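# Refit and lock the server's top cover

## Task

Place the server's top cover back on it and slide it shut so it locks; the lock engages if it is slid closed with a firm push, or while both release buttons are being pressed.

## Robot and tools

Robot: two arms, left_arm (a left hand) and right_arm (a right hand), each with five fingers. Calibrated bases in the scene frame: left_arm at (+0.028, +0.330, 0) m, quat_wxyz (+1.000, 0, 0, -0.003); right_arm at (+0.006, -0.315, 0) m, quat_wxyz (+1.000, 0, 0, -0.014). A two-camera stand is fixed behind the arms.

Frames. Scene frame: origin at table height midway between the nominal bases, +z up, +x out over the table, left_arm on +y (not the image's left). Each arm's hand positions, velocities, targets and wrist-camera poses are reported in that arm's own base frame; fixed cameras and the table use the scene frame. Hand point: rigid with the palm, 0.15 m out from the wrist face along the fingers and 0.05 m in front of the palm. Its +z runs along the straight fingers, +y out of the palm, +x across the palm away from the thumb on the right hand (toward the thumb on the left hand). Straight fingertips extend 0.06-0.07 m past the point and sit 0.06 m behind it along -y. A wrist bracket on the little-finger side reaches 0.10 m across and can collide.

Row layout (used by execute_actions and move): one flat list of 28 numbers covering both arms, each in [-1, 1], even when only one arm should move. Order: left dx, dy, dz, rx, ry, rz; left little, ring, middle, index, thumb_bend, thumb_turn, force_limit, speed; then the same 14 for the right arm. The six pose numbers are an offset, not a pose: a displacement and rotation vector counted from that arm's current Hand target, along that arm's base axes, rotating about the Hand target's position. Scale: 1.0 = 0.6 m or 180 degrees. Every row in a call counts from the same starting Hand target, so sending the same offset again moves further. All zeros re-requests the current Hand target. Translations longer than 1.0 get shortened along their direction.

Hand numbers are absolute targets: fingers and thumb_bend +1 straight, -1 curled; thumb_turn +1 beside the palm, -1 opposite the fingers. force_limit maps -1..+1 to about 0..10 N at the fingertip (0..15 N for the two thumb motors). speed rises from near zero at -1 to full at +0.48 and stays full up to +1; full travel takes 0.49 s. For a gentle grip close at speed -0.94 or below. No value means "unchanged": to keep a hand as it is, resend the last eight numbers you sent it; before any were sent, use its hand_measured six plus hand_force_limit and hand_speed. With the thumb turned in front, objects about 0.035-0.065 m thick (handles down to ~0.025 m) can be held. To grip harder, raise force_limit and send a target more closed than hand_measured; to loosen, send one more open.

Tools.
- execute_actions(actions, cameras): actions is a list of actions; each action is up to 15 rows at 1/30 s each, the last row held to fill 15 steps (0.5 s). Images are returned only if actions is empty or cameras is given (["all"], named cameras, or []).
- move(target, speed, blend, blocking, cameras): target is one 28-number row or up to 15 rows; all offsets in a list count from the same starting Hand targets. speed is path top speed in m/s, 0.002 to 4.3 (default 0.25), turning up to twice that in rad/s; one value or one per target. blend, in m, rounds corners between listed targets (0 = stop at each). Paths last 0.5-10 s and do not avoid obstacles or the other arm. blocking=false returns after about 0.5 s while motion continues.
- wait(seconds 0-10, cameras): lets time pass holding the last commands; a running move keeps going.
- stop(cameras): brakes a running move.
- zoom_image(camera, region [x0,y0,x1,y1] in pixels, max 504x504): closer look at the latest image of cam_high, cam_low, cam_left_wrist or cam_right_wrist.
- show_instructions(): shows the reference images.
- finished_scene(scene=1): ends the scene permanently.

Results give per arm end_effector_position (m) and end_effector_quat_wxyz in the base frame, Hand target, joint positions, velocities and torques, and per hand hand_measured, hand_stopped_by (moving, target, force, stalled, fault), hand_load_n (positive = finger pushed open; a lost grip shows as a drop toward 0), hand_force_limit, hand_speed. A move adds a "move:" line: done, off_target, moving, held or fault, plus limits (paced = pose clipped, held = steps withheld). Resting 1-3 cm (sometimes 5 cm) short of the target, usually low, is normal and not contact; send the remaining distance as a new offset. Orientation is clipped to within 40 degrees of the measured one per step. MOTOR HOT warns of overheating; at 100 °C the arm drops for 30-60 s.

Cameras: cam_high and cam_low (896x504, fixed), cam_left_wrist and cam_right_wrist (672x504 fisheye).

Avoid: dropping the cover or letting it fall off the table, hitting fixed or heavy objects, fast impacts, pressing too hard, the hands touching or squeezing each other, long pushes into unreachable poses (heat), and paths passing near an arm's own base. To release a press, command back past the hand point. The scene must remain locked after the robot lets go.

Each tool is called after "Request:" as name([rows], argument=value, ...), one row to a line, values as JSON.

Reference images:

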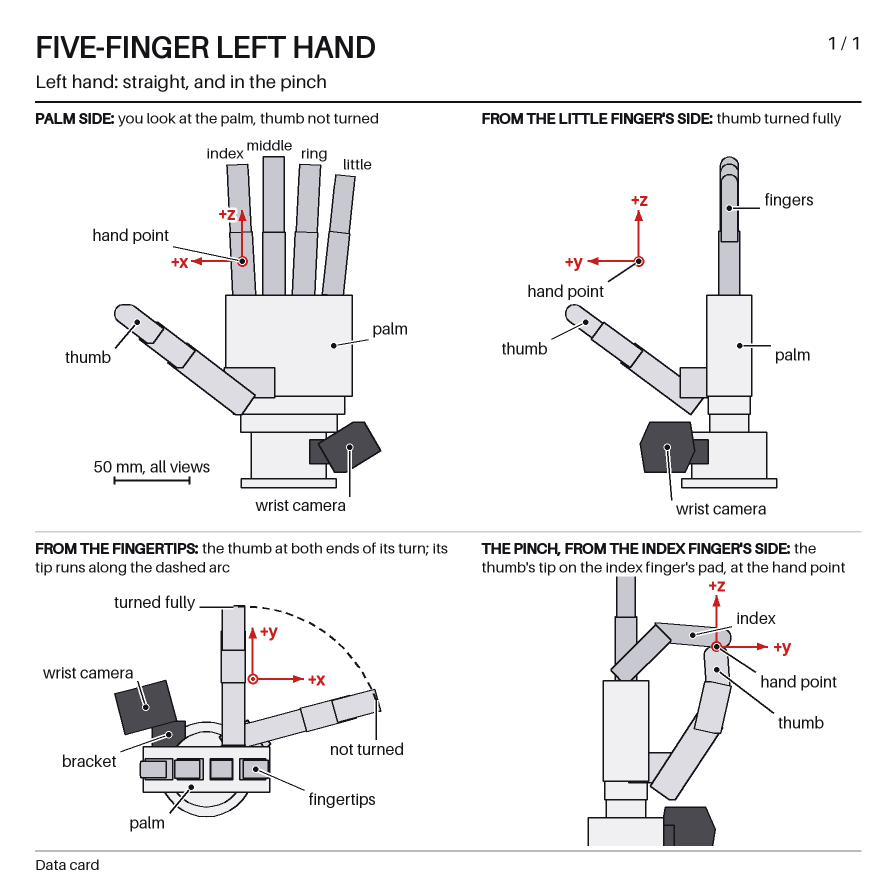

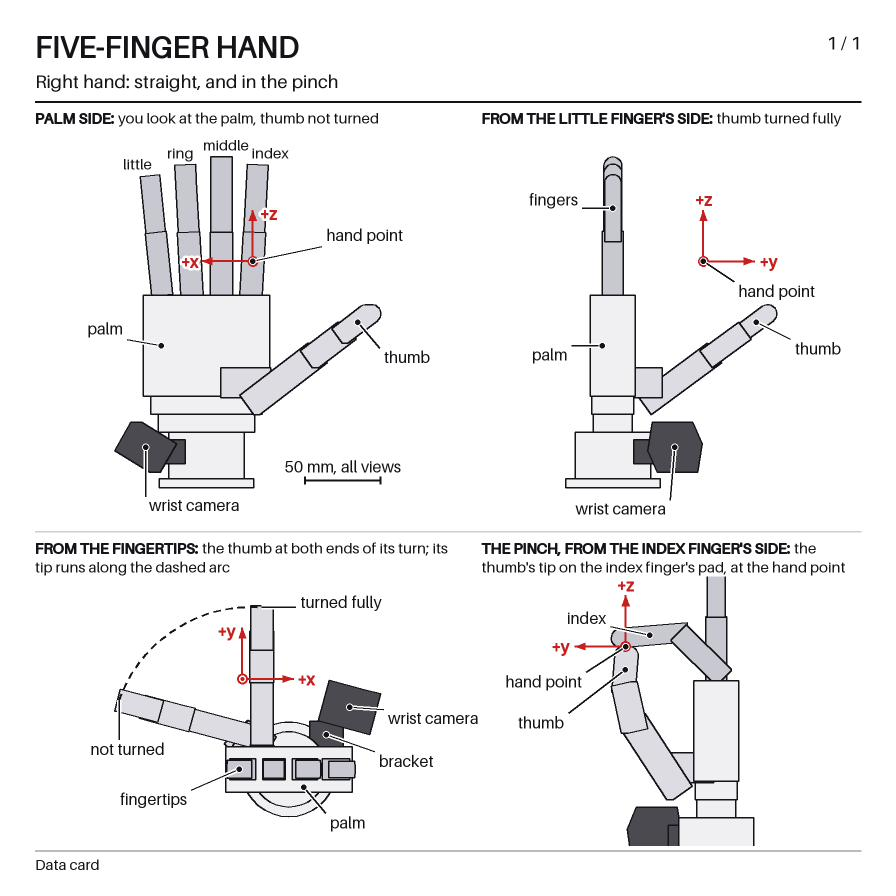

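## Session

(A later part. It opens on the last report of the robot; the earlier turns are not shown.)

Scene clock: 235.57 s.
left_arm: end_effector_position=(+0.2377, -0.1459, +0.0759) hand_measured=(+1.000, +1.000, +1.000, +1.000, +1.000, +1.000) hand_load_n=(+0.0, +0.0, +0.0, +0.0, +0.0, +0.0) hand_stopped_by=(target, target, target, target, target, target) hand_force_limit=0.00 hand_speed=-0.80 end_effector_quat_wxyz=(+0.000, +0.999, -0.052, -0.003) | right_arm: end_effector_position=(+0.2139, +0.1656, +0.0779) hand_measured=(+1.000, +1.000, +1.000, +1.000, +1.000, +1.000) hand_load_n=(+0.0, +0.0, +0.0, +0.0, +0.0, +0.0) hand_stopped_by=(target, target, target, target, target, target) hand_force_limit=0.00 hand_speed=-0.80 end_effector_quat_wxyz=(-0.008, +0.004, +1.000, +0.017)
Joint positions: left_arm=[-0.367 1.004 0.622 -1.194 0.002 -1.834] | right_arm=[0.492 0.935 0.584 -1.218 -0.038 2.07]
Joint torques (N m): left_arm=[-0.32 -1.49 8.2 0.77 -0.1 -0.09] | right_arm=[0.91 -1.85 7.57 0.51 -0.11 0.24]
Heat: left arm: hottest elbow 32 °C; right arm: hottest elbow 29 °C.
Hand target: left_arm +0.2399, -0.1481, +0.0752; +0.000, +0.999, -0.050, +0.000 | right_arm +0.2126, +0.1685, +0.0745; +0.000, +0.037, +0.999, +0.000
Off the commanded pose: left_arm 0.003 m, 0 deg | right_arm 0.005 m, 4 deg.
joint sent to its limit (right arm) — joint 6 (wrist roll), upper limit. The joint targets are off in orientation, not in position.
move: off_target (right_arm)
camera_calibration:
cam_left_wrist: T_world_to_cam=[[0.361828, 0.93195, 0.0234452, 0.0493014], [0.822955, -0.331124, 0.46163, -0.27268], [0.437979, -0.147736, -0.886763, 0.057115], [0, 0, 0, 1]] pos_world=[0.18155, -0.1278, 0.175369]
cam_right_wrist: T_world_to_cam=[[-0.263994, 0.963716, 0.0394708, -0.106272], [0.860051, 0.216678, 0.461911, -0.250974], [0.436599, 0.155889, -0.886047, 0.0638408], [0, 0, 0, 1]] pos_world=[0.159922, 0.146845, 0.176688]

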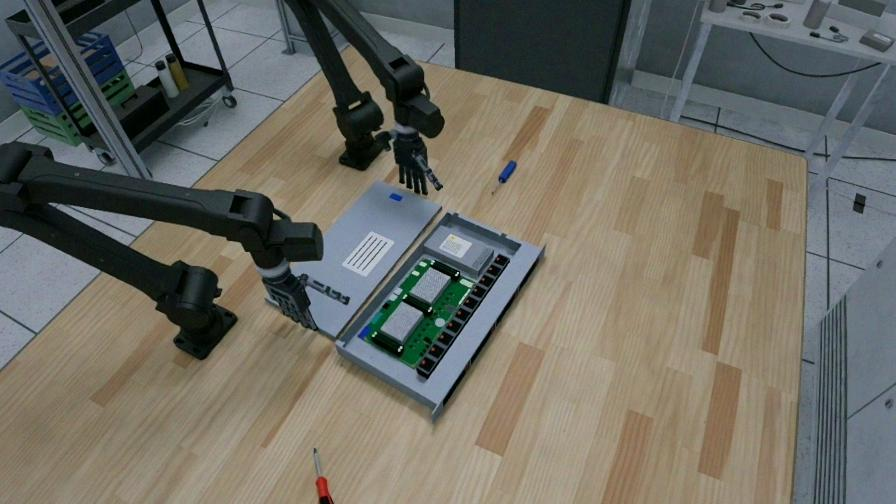

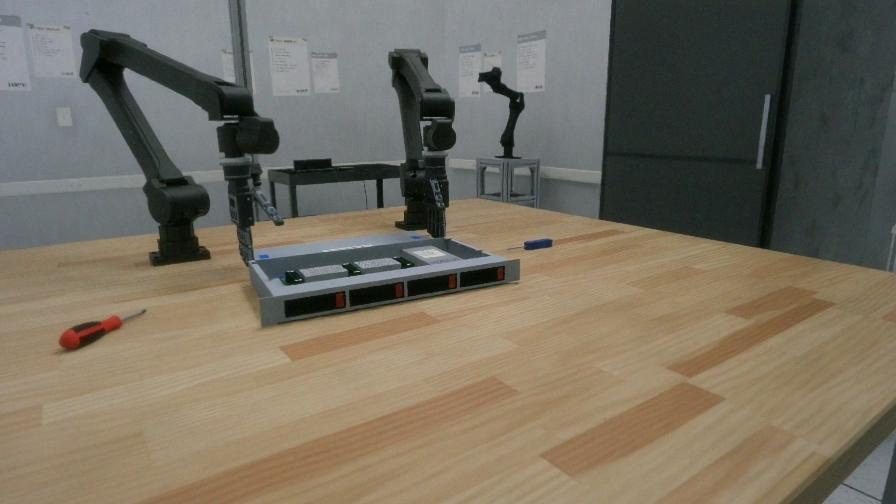

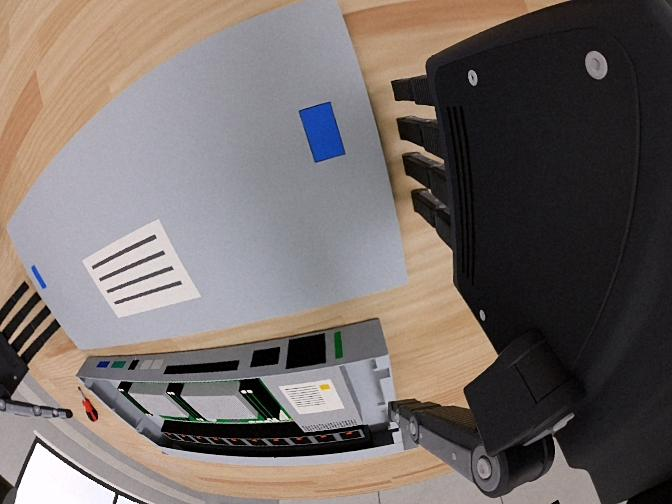

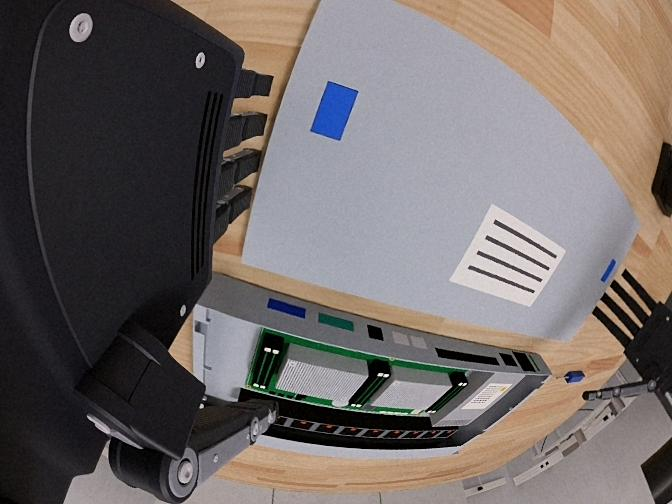

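Request:
move(target=[-0.0077,-0.07,0,0,0,0,1,1,1,1,1,1,0,-0.8,-0.0143,-0.0725,0,0,0,0,1,1,1,1,1,1,0,-0.8], speed=0.05, cameras=["all"])

Scene clock: 245.27 s.
left_arm: end_effector_position=(+0.2284, -0.1713, +0.0682) hand_measured=(+1.000, +1.000, +1.000, +1.000, +1.000, +1.000) hand_load_n=(+0.0, +0.0, +1.0, +0.0, +0.0, +0.0) hand_stopped_by=(target, target, target, target, target, target) hand_force_limit=0.00 hand_speed=-0.80 end_effector_quat_wxyz=(-0.019, +0.999, -0.044, -0.004) | right_arm: end_effector_position=(+0.2071, +0.1285, +0.0759) hand_measured=(+1.000, +1.000, +1.000, +1.000, +1.000, +1.000) hand_load_n=(+0.0, +0.0, +0.0, +0.0, +0.0, +0.0) hand_stopped_by=(target, target, target, target, target, target) hand_force_limit=0.00 hand_speed=-0.80 end_effector_quat_wxyz=(+0.002, +0.041, +0.999, +0.003)
Joint positions: left_arm=[-0.515 1.033 0.625 -1.186 -0.031 -1.998] | right_arm=[0.392 0.84 0.536 -1.261 -0.003 2.045]
Joint torques (N m): left_arm=[-1.55 -0.44 10.39 1.05 1.29 -0.11] | right_arm=[-0.26 -1.85 7.58 -0.02 0.19 -0.11]
Heat: left arm: hottest elbow 32 °C; right arm: hottest elbow 29 °C.
Hand target: left_arm +0.2354, -0.1901, +0.0752; +0.000, +0.999, -0.050, +0.000 | right_arm +0.2040, +0.1249, +0.0745; +0.000, +0.037, +0.999, +0.000
Off the commanded pose: left_arm 0.021 m, 2 deg | right_arm 0.005 m, 1 deg.
move: off_target (left_arm)
camera_calibration:
cam_left_wrist: T_world_to_cam=[[0.347676, 0.935684, 0.0601379, 0.0777524], [0.828102, -0.336516, 0.448334, -0.271171], [0.439736, -0.106075, -0.891841, 0.0576852], [0, 0, 0, 1]] pos_world=[0.172159, -0.157886, 0.168345]
cam_right_wrist: T_world_to_cam=[[-0.192224, 0.981333, 0.00594073, -0.08676], [0.865583, 0.166692, 0.472207, -0.231674], [0.462402, 0.0959115, -0.881468, 0.0728116], [0, 0, 0, 1]] pos_world=[0.150188, 0.116775, 0.174095]

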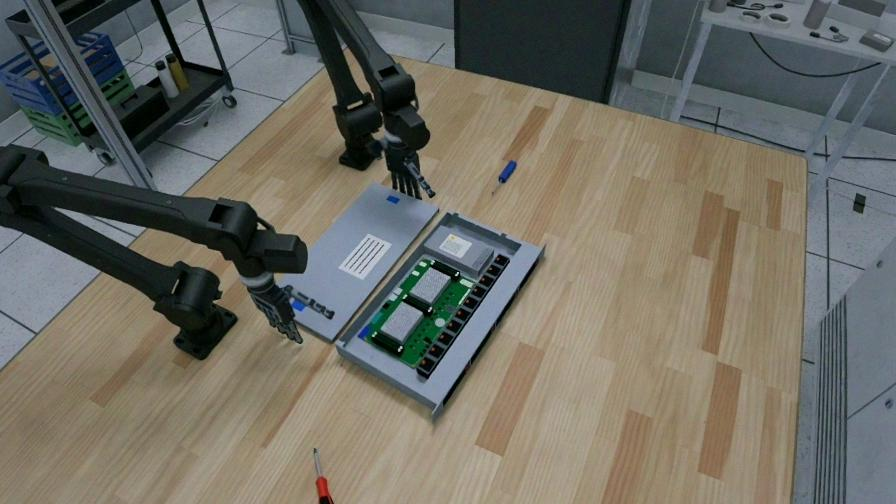

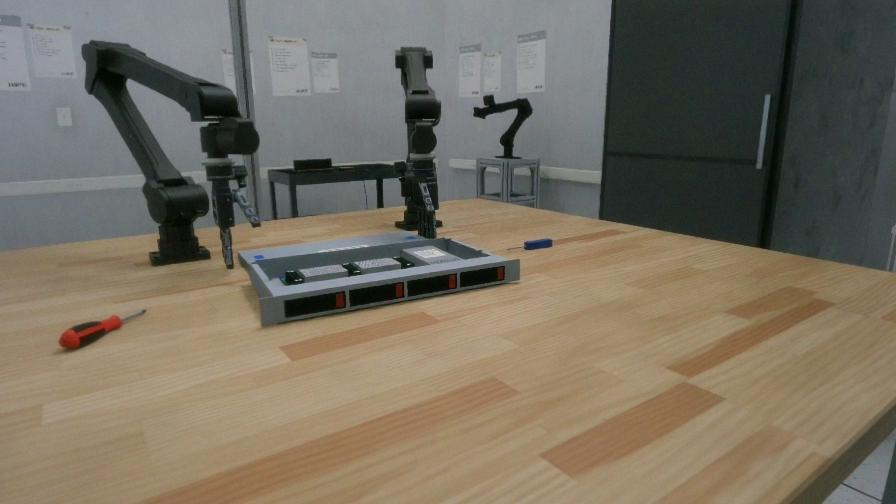

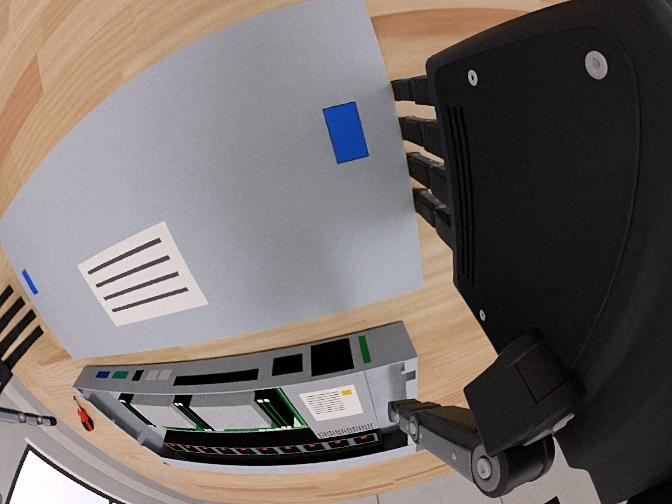

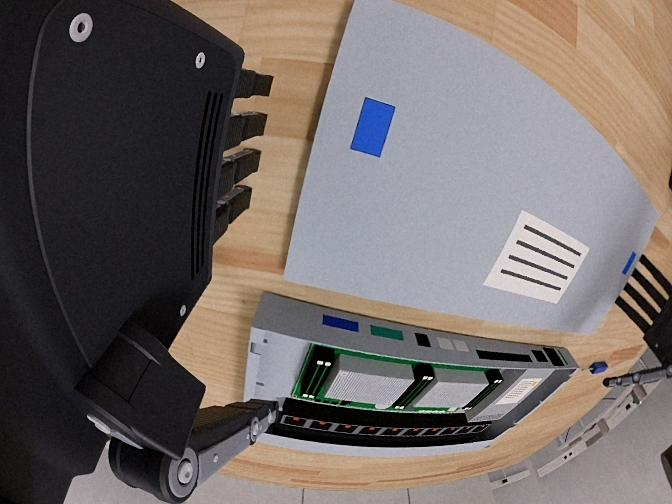

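Request:
move(target=[-0.0033,-0.025,0.0167,0,0,0,1,1,1,1,1,1,0,-0.8,0,0,0,0,0,0,1,1,1,1,1,1,0,-0.8], speed=0.05, cameras=["cam_left_wrist","cam_right_wrist"])

Scene clock: 251.20 s.
left_arm: end_effector_position=(+0.2226, -0.1891, +0.0691) hand_measured=(+1.000, +1.000, +1.000, +1.000, +1.000, +1.000) hand_load_n=(+0.0, +0.0, +0.0, +0.5, +0.0, +0.0) hand_stopped_by=(target, target, target, target, target, target) hand_force_limit=0.00 hand_speed=-0.80 end_effector_quat_wxyz=(-0.014, +0.999, -0.046, -0.010) | right_arm: end_effector_position=(+0.2071, +0.1285, +0.0759) hand_measured=(+1.000, +1.000, +1.000, +1.000, +1.000, +1.000) hand_load_n=(+0.0, +0.0, +0.0, +0.0, +0.0, +0.0) hand_stopped_by=(target, target, target, target, target, target) hand_force_limit=0.00 hand_speed=-0.80 end_effector_quat_wxyz=(+0.002, +0.041, +0.999, +0.003)
Joint positions: left_arm=[-0.58 1.052 0.638 -1.188 -0.015 -2.06] | right_arm=[0.392 0.84 0.536 -1.261 -0.003 2.044]
Joint torques (N m): left_arm=[-0.79 -1.61 11.97 0.17 0.62 -0.03] | right_arm=[-0.56 -2.2 7.66 -0.14 0.15 -0.11]
Heat: left arm: hottest elbow 32 °C; right arm: hottest elbow 29 °C.
Hand target: left_arm +0.2334, -0.2051, +0.0851; +0.000, +0.999, -0.050, +0.000 | right_arm +0.2040, +0.1250, +0.0745; +0.000, +0.037, +0.999, +0.000
Off the commanded pose: left_arm 0.025 m, 2 deg | right_arm 0.005 m, 1 deg.
move: off_target (left_arm)
camera_calibration:
cam_left_wrist: T_world_to_cam=[[0.350799, 0.93526, 0.0472108, 0.0965825], [0.832778, -0.334623, 0.441032, -0.272898], [0.428277, -0.115397, -0.896249, 0.0603009], [0, 0, 0, 1]] pos_world=[0.167556, -0.174689, 0.169841]
cam_right_wrist: T_world_to_cam=[[-0.19298, 0.981185, 0.00588034, -0.0865199], [0.865466, 0.16739, 0.472175, -0.231716], [0.462307, 0.0962093, -0.881485, 0.0728036], [0, 0, 0, 1]] pos_world=[0.150188, 0.116675, 0.174095]
Images, in order (width x height): cam_left_wrist 672x504, cam_right_wrist 672x504.

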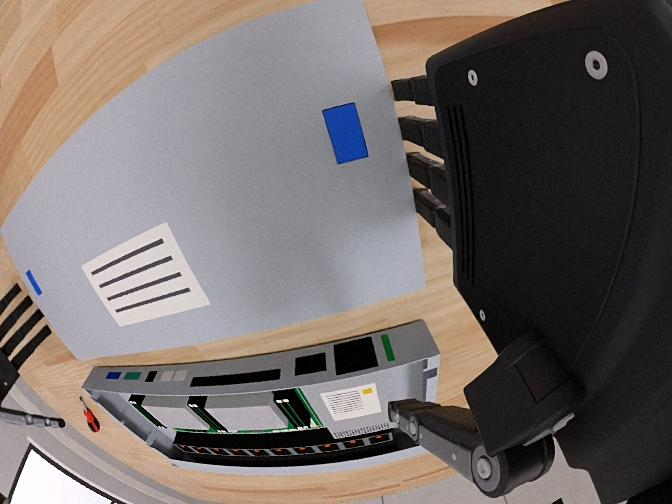

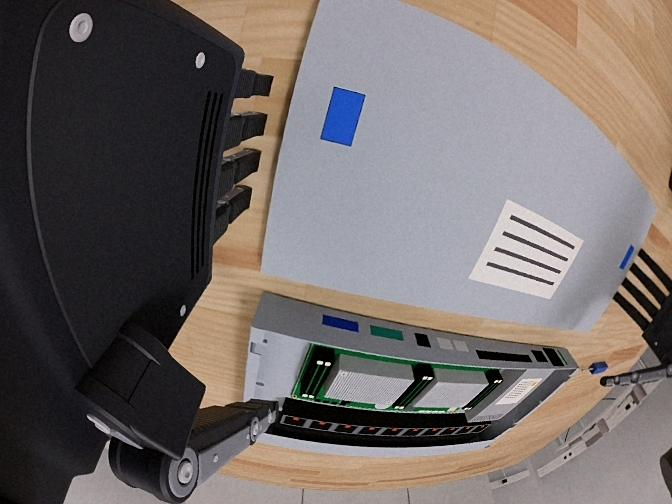

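Request:
move(target=[0.004,0.05,-0.008,0,0,0,1,1,1,1,1,1,0,-0.8,0,0,0,0,0,0,1,1,1,1,1,1,0,-0.8], speed=0.08, cameras=["cam_left_wrist","cam_right_wrist"])

Scene clock: 255.90 s.
left_arm: end_effector_position=(+0.2320, -0.1744, +0.0737) hand_measured=(+1.000, +1.000, +1.000, +1.000, +1.000, +1.000) hand_load_n=(+0.0, +0.0, +0.0, +0.0, +0.0, +0.0) hand_stopped_by=(target, target, target, target, target, target) hand_force_limit=0.00 hand_speed=-0.80 end_effector_quat_wxyz=(-0.005, +0.999, -0.048, -0.006) | right_arm: end_effector_position=(+0.2071, +0.1285, +0.0759) hand_measured=(+1.000, +1.000, +1.000, +1.000, +1.000, +1.000) hand_load_n=(+0.0, +0.0, +0.0, +0.0, -0.5, +0.5) hand_stopped_by=(target, target, target, target, target, target) hand_force_limit=0.00 hand_speed=-0.80 end_effector_quat_wxyz=(+0.002, +0.041, +0.999, +0.003)
Joint positions: left_arm=[-0.495 1.037 0.638 -1.188 -0.004 -1.97] | right_arm=[0.392 0.84 0.536 -1.261 -0.003 2.044]
Joint torques (N m): left_arm=[1.03 -3.08 8.91 0.24 0.13 0.1] | right_arm=[-0.97 -2.26 7.65 -0.17 0.18 -0.11]
Heat: left arm: hottest elbow 32 °C; right arm: hottest elbow 29 °C.
Hand target: left_arm +0.2358, -0.1751, +0.0804; +0.000, +0.999, -0.050, +0.000 | right_arm +0.2040, +0.1250, +0.0745; +0.000, +0.037, +0.999, +0.000
Off the commanded pose: left_arm 0.008 m, 1 deg | right_arm 0.005 m, 1 deg.
move: done
camera_calibration:
cam_left_wrist: T_world_to_cam=[[0.355276, 0.934224, 0.0316832, 0.0792166], [0.828408, -0.330375, 0.452319, -0.276946], [0.433035, -0.134451, -0.891293, 0.0573315], [0, 0, 0, 1]] pos_world=[0.176454, -0.157794, 0.173857]
cam_right_wrist: T_world_to_cam=[[-0.19298, 0.981185, 0.00588034, -0.0865199], [0.865466, 0.16739, 0.472175, -0.231716], [0.462307, 0.0962093, -0.881485, 0.0728036], [0, 0, 0, 1]] pos_world=[0.150188, 0.116675, 0.174095]
Images, in order (width x height): cam_left_wrist 672x504, cam_right_wrist 672x504.

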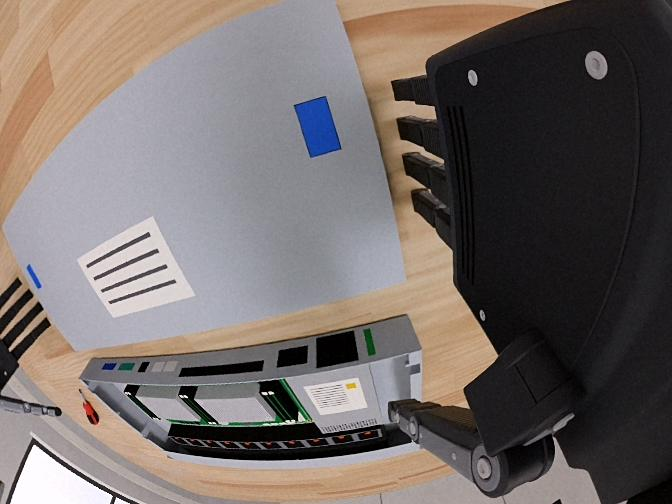

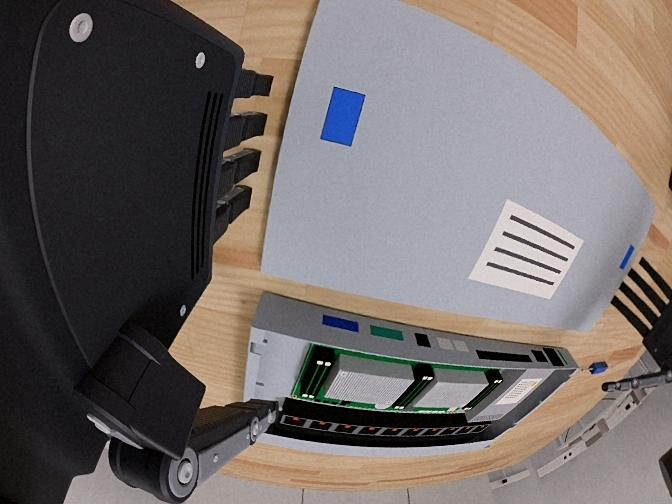

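Request:
move(target=[-0.004,-0.042,0.01,0,0,0,1,1,1,1,1,1,0,-0.8,0.0,0.0583,0.005,0,0,0,1,1,1,1,1,1,0,-0.8], speed=0.05, cameras=["cam_left_wrist","cam_right_wrist"])

Scene clock: 271.70 s.
left_arm: end_effector_position=(+0.2227, -0.1869, +0.0710) hand_measured=(+1.000, +1.000, +1.000, +1.000, +1.000, +1.000) hand_load_n=(+0.0, +0.0, +0.0, +0.0, +0.0, +0.0) hand_stopped_by=(target, target, target, target, target, target) hand_force_limit=0.00 hand_speed=-0.80 end_effector_quat_wxyz=(-0.011, +0.999, -0.046, -0.011) | right_arm: end_effector_position=(+0.1955, +0.1448, +0.0673) hand_measured=(+1.000, +1.000, +1.000, +1.000, +1.000, +1.000) hand_load_n=(+0.0, +0.0, +0.0, +0.5, +0.0, +0.0) hand_stopped_by=(target, target, target, target, target, target) hand_force_limit=0.00 hand_speed=-0.80 end_effector_quat_wxyz=(-0.019, +0.020, +1.000, -0.001)
Joint positions: left_arm=[-0.565 1.046 0.638 -1.194 -0.007 -2.045] | right_arm=[0.472 0.882 0.536 -1.26 -0.016 2.083]
Joint torques (N m): left_arm=[-0.85 -1.79 11.74 0.14 0.31 -0.05] | right_arm=[1.9 -0.97 9.95 0.62 -0.8 0.15]
Heat: left arm: hottest elbow 32 °C; right arm: hottest elbow 29 °C.
Hand target: left_arm +0.2334, -0.2003, +0.0864; +0.000, +0.999, -0.050, +0.000 | right_arm +0.2040, +0.1600, +0.0775; +0.000, +0.037, +0.999, +0.000
Off the commanded pose: left_arm 0.023 m, 2 deg | right_arm 0.020 m, 3 deg.
joint sent to its limit (right arm) — joint 6 (wrist roll), upper limit. The joint targets are off in orientation, not in position.
move: off_target (left_arm, right_arm)
camera_calibration:
cam_left_wrist: T_world_to_cam=[[0.35103, 0.935548, 0.0390854, 0.0950469], [0.834175, -0.33141, 0.440818, -0.272745], [0.425359, -0.122136, -0.896745, 0.0615866], [0, 0, 0, 1]] pos_world=[0.167956, -0.171789, 0.171743]
cam_right_wrist: T_world_to_cam=[[-0.233116, 0.972408, 0.00894094, -0.0958152], [0.876636, 0.206159, 0.43475, -0.22565], [0.420911, 0.109185, -0.900507, 0.0764793], [0, 0, 0, 1]] pos_world=[0.143286, 0.131341, 0.167828]
Images, in order (width x height): cam_left_wrist 672x504, cam_right_wrist 672x504.

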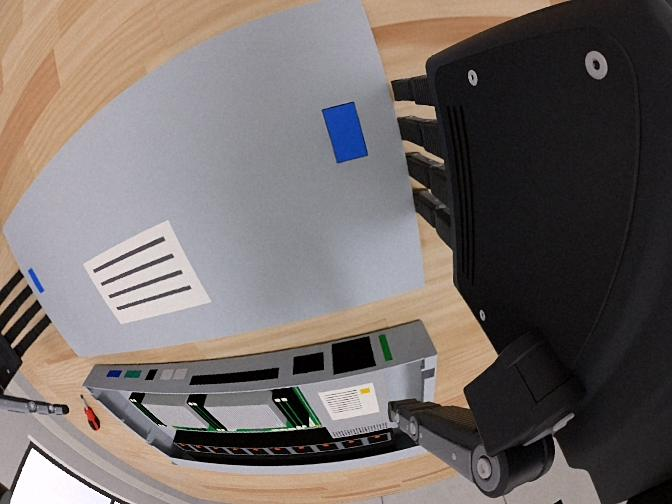

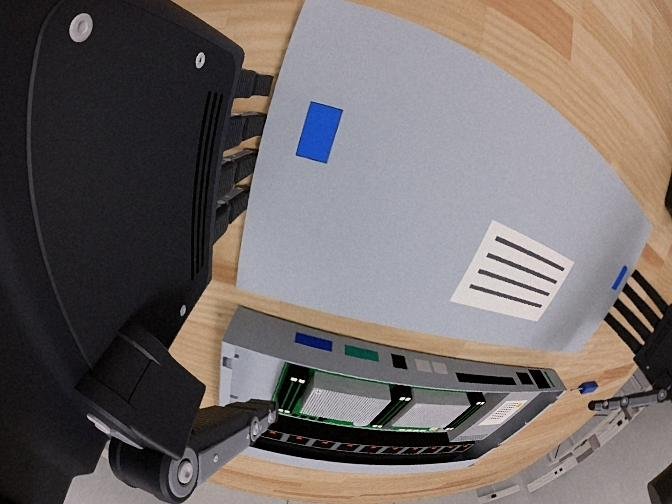

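Request:
move(target=[0.0,-0.042,0.01,0,0,0,1,1,1,1,1,1,0,-0.8,0.0,0.042,0.02,0,0,0,1,1,1,1,1,1,0,-0.8], speed=0.05, cameras=["cam_left_wrist","cam_right_wrist"])

Scene clock: 278.50 s.
left_arm: end_effector_position=(+0.2192, -0.1876, +0.0670) hand_measured=(+1.000, +1.000, +1.000, +1.000, +1.000, +1.000) hand_load_n=(+0.0, +0.0, +0.5, +1.0, +0.0, +0.0) hand_stopped_by=(target, target, target, target, target, target) hand_force_limit=0.00 hand_speed=-0.80 end_effector_quat_wxyz=(-0.034, +0.998, -0.044, -0.023) | right_arm: end_effector_position=(+0.1923, +0.1495, +0.0661) hand_measured=(+1.000, +1.000, +1.000, +1.000, +1.000, +1.000) hand_load_n=(-0.5, +0.0, +0.0, +2.0, +0.0, +0.0) hand_stopped_by=(target, target, target, target, target, target) hand_force_limit=0.00 hand_speed=-0.80 end_effector_quat_wxyz=(-0.029, +0.007, +0.999, -0.011)
Joint positions: left_arm=[-0.599 1.078 0.656 -1.224 -0.033 -2.083] | right_arm=[0.502 0.91 0.55 -1.272 -0.009 2.087]
Joint torques (N m): left_arm=[-2.78 -2.02 13.61 1.02 2.06 -0.01] | right_arm=[3.14 -0.91 12.4 0.62 -2.48 0.07]
Heat: left arm: hottest elbow 33 °C; right arm: hottest elbow 29 °C.
Hand target: left_arm +0.2335, -0.2255, +0.0924; +0.000, +0.999, -0.050, +0.000 | right_arm +0.2040, +0.1852, +0.0894; +0.000, +0.037, +0.999, +0.000
Off the commanded pose: left_arm 0.048 m, 5 deg | right_arm 0.044 m, 5 deg.
joint sent to its limit (left arm) — joint 6 (wrist roll), lower limit. The joint targets are off in position, not in orientation.
joint sent to its limit (right arm) — joint 6 (wrist roll), upper limit. The joint targets are off in position and orientation.
move: off_target (left_arm, right_arm)
camera_calibration:
cam_left_wrist: T_world_to_cam=[[0.349338, 0.933941, 0.0756084, 0.0946232], [0.844496, -0.348783, 0.406419, -0.271537], [0.405943, -0.0781266, -0.910553, 0.0729177], [0, 0, 0, 1]] pos_world=[0.166656, -0.177383, 0.169599]
cam_right_wrist: T_world_to_cam=[[-0.258879, 0.965902, -0.00387053, -0.0944142], [0.879445, 0.237361, 0.412596, -0.226995], [0.399446, 0.103409, -0.910906, 0.0818563], [0, 0, 0, 1]] pos_world=[0.142491, 0.13661, 0.167855]
Images, in order (width x height): cam_left_wrist 672x504, cam_right_wrist 672x504.

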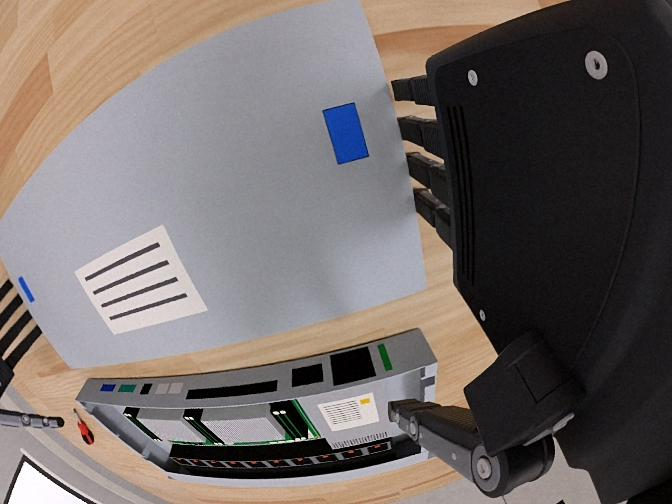

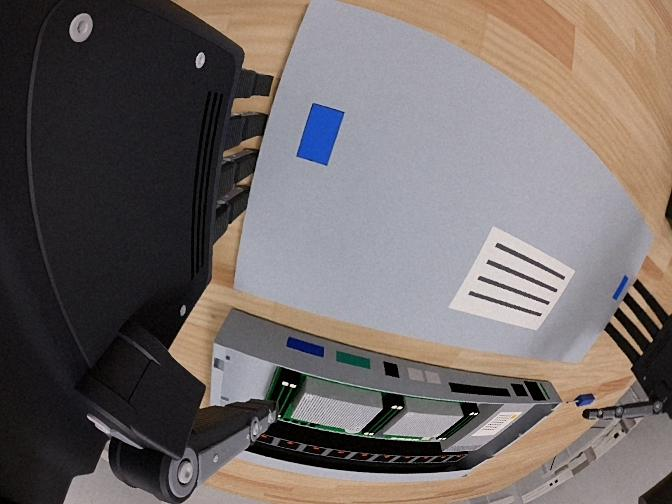

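Request:
move([
  [0.0,0,0,-0.05,0,0,1,1,1,1,1,1,0,-0.8,0.0,0,0,0.05,0,0,1,1,1,1,1,1,0,-0.8],
  [0.0,0,0.08,-0.05,0,0,1,1,1,1,1,1,0,-0.8,0.0,0,0.08,0.05,0,0,1,1,1,1,1,1,0,-0.8],
], speed=0.05, cameras=["all"])

Scene clock: 288.60 s.
left_arm: end_effector_position=(+0.2008, -0.1819, +0.0873) hand_measured=(+1.000, +1.000, +1.000, +1.000, +1.000, +1.000) hand_load_n=(+0.0, +1.0, +0.5, +0.0, +0.0, +0.0) hand_stopped_by=(target, target, target, target, target, target) hand_force_limit=0.00 hand_speed=-0.80 end_effector_quat_wxyz=(+0.019, +0.998, -0.042, -0.048) | right_arm: end_effector_position=(+0.1701, +0.1453, +0.0829) hand_measured=(+1.000, +1.000, +1.000, +1.000, +1.000, +1.000) hand_load_n=(+0.0, +0.5, +1.5, +0.5, +0.0, +0.0) hand_stopped_by=(target, target, target, target, target, target) hand_force_limit=0.00 hand_speed=-0.80 end_effector_quat_wxyz=(-0.059, +0.034, +0.997, +0.027)
Joint positions: left_arm=[-0.523 0.988 0.642 -1.293 0.079 -2.007] | right_arm=[0.452 0.823 0.546 -1.374 -0.103 2.087]
Joint torques (N m): left_arm=[-2.02 -3.6 17.14 1.29 2.53 -0.17] | right_arm=[1.79 -2.73 16.25 0.94 -2.5 0.08]
Heat: left arm: hottest elbow 34 °C; right arm: hottest elbow 31 °C.
Hand target: left_arm +0.2334, -0.2254, +0.1404; +0.078, +0.996, -0.050, +0.004 | right_arm +0.2040, +0.1852, +0.1375; -0.003, +0.037, +0.996, +0.078
Off the commanded pose: left_arm 0.076 m, 9 deg | right_arm 0.076 m, 9 deg.
joint sent to its limit (right arm) — joint 6 (wrist roll), upper limit. The joint targets are off in position, not in orientation.
move: off_target (left_arm, right_arm)
camera_calibration:
cam_left_wrist: T_world_to_cam=[[0.343465, 0.938292, -0.0404938, 0.106354], [0.868574, -0.300953, 0.393708, -0.257324], [0.357226, -0.170397, -0.918343, 0.0929956], [0, 0, 0, 1]] pos_world=[0.153756, -0.161387, 0.191019]
cam_right_wrist: T_world_to_cam=[[-0.201577, 0.976079, 0.0814644, -0.11431], [0.914211, 0.157643, 0.37332, -0.204507], [0.351547, 0.149728, -0.924119, 0.108962], [0, 0, 0, 1]] pos_world=[0.125615, 0.1275, 0.186353]

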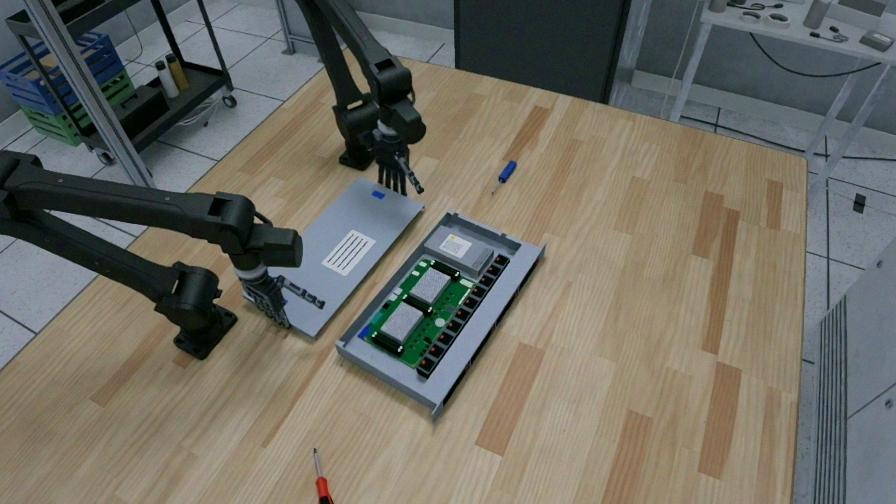

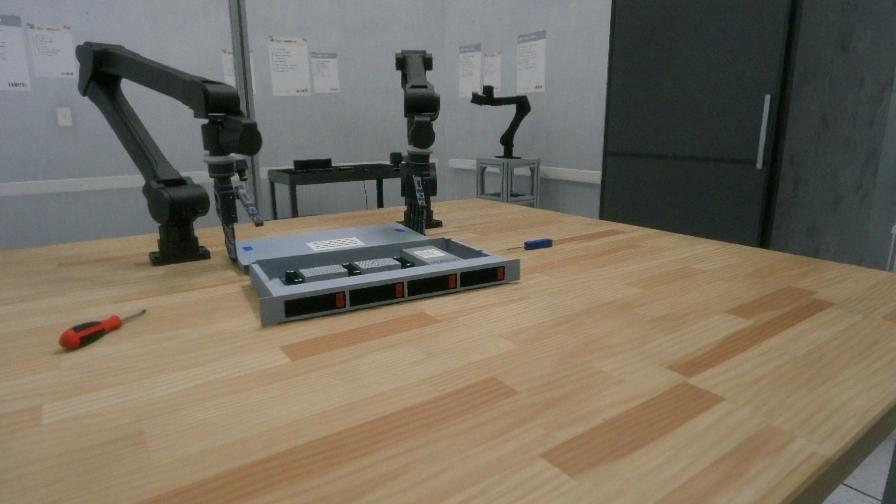

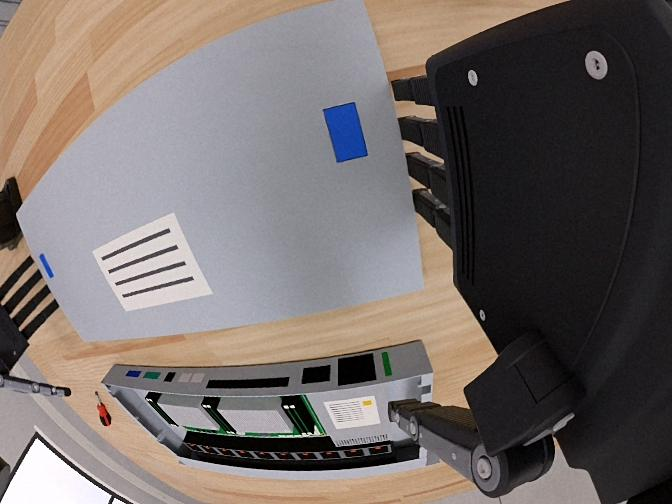

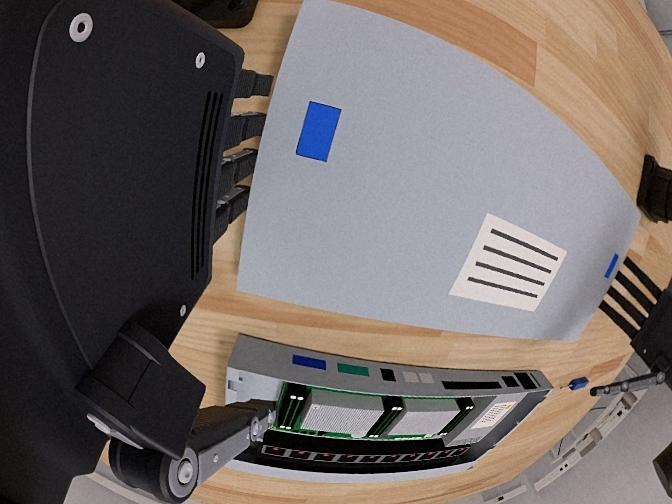

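Request:
move(target=[0.05,0,0.1,0,0,0,1,1,1,1,1,1,0,-0.8,0.05,0,0.1,0.0,0,0,1,1,1,1,1,1,0,-0.8], speed=0.05, cameras=["all"])

Scene clock: 295.33 s.
left_arm: end_effector_position=(+0.2358, -0.1842, +0.1500) hand_measured=(+1.000, +1.000, +1.000, +1.000, +1.000, +1.000) hand_load_n=(+0.0, +2.0, +0.0, +0.0, +0.0, +0.0) hand_stopped_by=(target, target, target, target, target, target) hand_force_limit=0.00 hand_speed=-0.80 end_effector_quat_wxyz=(+0.018, +0.998, -0.043, -0.038) | right_arm: end_effector_position=(+0.1997, +0.1457, +0.1427) hand_measured=(+1.000, +1.000, +1.000, +1.000, +1.000, +1.000) hand_load_n=(+0.0, +1.5, +1.0, +0.0, -0.5, +0.0) hand_stopped_by=(target, target, target, target, target, target) hand_force_limit=0.00 hand_speed=-0.80 end_effector_quat_wxyz=(-0.050, +0.044, +0.998, +0.011)
Joint positions: left_arm=[-0.472 1.022 0.833 -1.437 0.064 -1.955] | right_arm=[0.429 0.867 0.732 -1.515 -0.066 2.087]
Joint torques (N m): left_arm=[-1.49 -2.78 17.55 1.29 3.26 -0.11] | right_arm=[1.49 -2.49 17.06 1.36 -2.89 0.03]
Heat: left arm: hottest elbow 36 °C; right arm: hottest elbow 32 °C.
Hand target: left_arm +0.2634, -0.2255, +0.2004; +0.078, +0.996, -0.050, +0.004 | right_arm +0.2340, +0.1851, +0.1975; -0.003, +0.037, +0.996, +0.078
Off the commanded pose: left_arm 0.071 m, 8 deg | right_arm 0.076 m, 9 deg.
move: off_target (left_arm, right_arm)
camera_calibration:
cam_left_wrist: T_world_to_cam=[[0.344479, 0.938285, -0.0308984, 0.0972513], [0.860549, -0.302442, 0.409857, -0.313905], [0.375218, -0.167777, -0.911626, 0.132917], [0, 0, 0, 1]] pos_world=[0.186757, -0.163887, 0.252832]
cam_right_wrist: T_world_to_cam=[[-0.183189, 0.982, 0.0460192, -0.113085], [0.910926, 0.151955, 0.383567, -0.253905], [0.36967, 0.112185, -0.922366, 0.155433], [0, 0, 0, 1]] pos_world=[0.153114, 0.132194, 0.245959]

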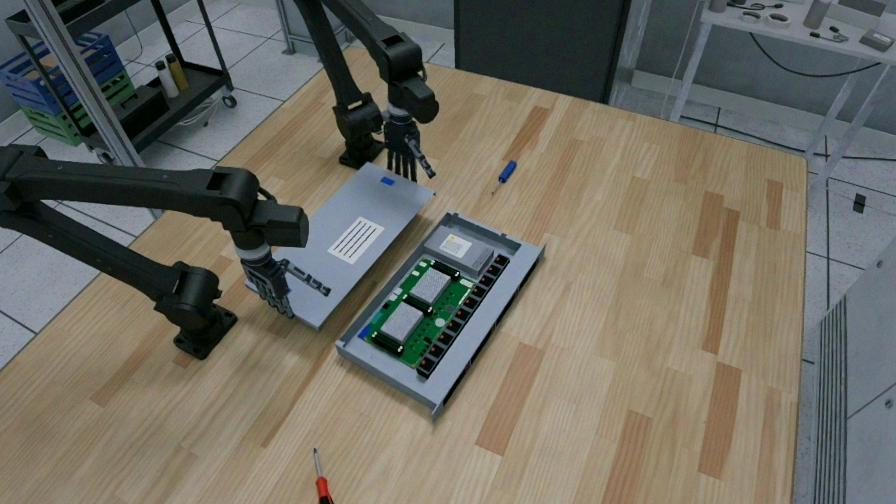

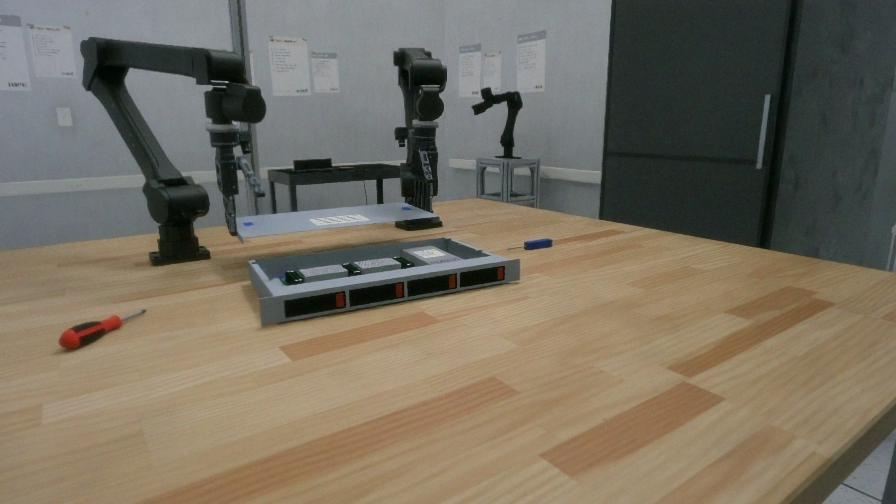

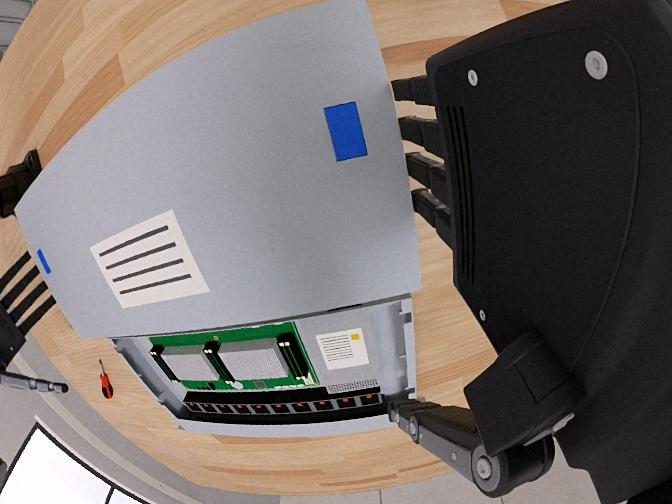

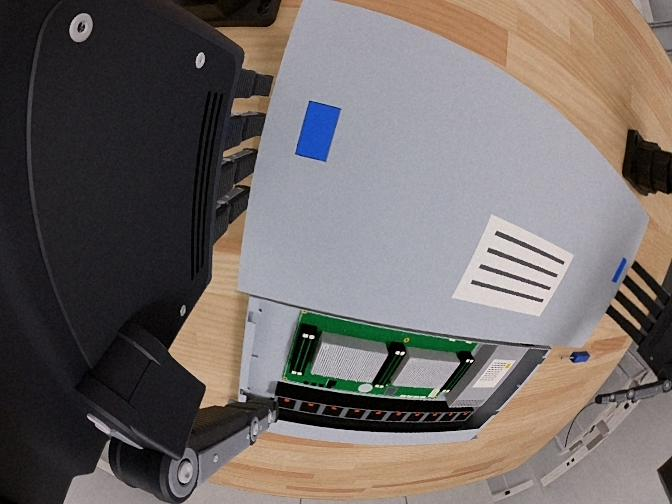

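Request:
move(target=[0.1667,-0.0167,0,0,0,0,1,1,1,1,1,1,0,-0.8,0.1667,-0.0167,0.0,0.0,0,0,1,1,1,1,1,1,0,-0.8], speed=0.06, cameras=["all"])

Scene clock: 317.07 s.
left_arm: end_effector_position=(+0.3421, -0.2286, +0.1772) hand_measured=(+1.000, +1.000, +1.000, +1.000, +1.000, +1.000) hand_load_n=(+0.0, +0.0, +0.0, +0.0, +0.0, +0.0) hand_stopped_by=(target, target, target, target, target, target) hand_force_limit=0.00 hand_speed=-0.80 end_effector_quat_wxyz=(+0.066, +0.996, -0.046, -0.024) | right_arm: end_effector_position=(+0.3120, +0.1701, +0.1736) hand_measured=(+1.000, +1.000, +1.000, +1.000, +1.000, +1.000) hand_load_n=(+0.0, +0.0, +0.0, +0.0, +0.0, +0.0) hand_stopped_by=(target, target, target, target, target, target) hand_force_limit=0.00 hand_speed=-0.80 end_effector_quat_wxyz=(-0.032, +0.043, +0.996, +0.066)
Joint positions: left_arm=[-0.406 1.29 1.088 -1.368 0.14 -1.885] | right_arm=[0.296 1.14 0.959 -1.405 -0.146 1.953]
Joint torques (N m): left_arm=[1.03 -6.24 13.52 0.73 0.27 0.09] | right_arm=[-0.56 -4.66 12.89 0.44 -0.21 -0.16]
Heat: left arm: hottest elbow 41 °C; right arm: hottest wrist yaw 36 °C.
Hand target: left_arm +0.3634, -0.2355, +0.2003; +0.078, +0.996, -0.050, +0.004 | right_arm +0.3341, +0.1752, +0.1975; -0.003, +0.037, +0.996, +0.078
Off the commanded pose: left_arm 0.032 m, 4 deg | right_arm 0.033 m, 4 deg.
move: off_target (left_arm, right_arm)
camera_calibration:
cam_left_wrist: T_world_to_cam=[[0.348327, 0.930384, -0.114253, 0.114813], [0.849401, -0.261731, 0.458274, -0.425408], [0.396467, -0.256676, -0.881437, 0.0774161], [0, 0, 0, 1]] pos_world=[0.290656, -0.198292, 0.276308]
cam_right_wrist: T_world_to_cam=[[-0.183095, 0.972417, 0.144501, -0.133353], [0.894292, 0.103699, 0.435303, -0.367388], [0.408312, 0.208928, -0.888612, 0.1053], [0, 0, 0, 1]] pos_world=[0.261141, 0.145772, 0.272765]

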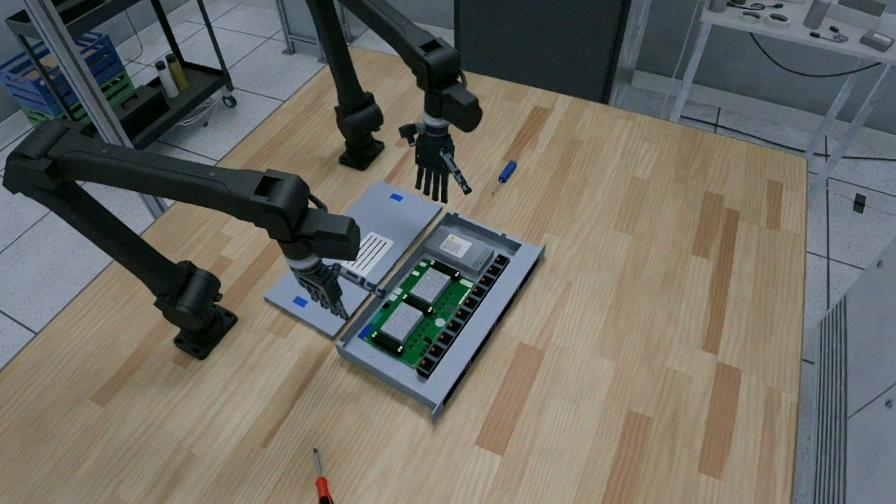

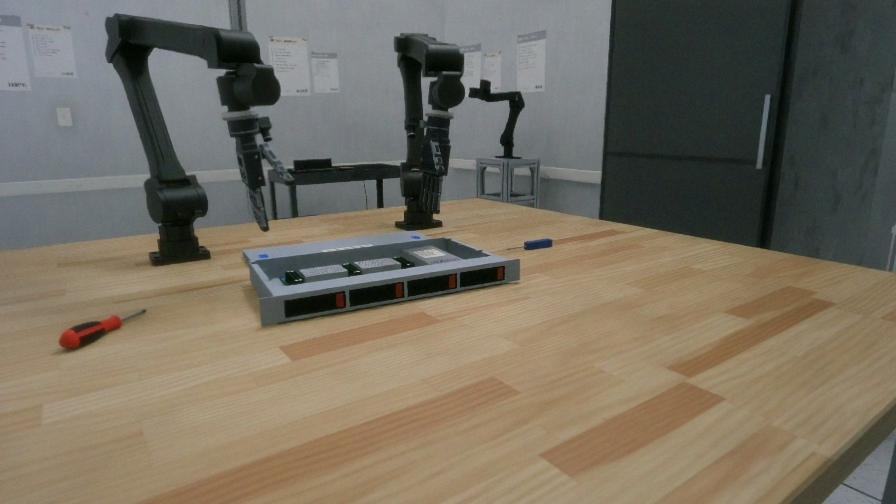

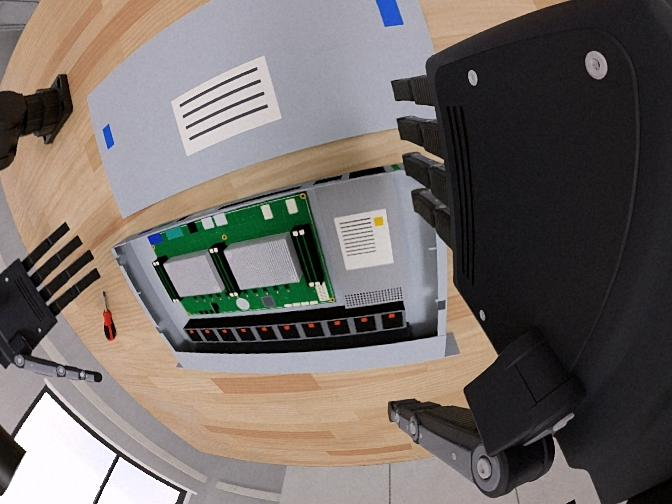

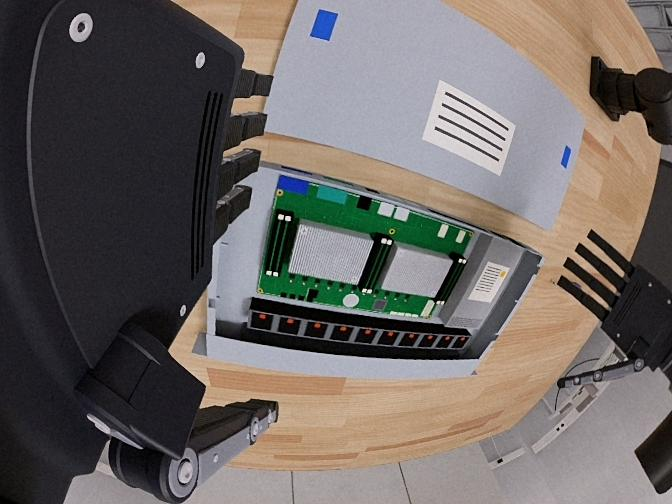

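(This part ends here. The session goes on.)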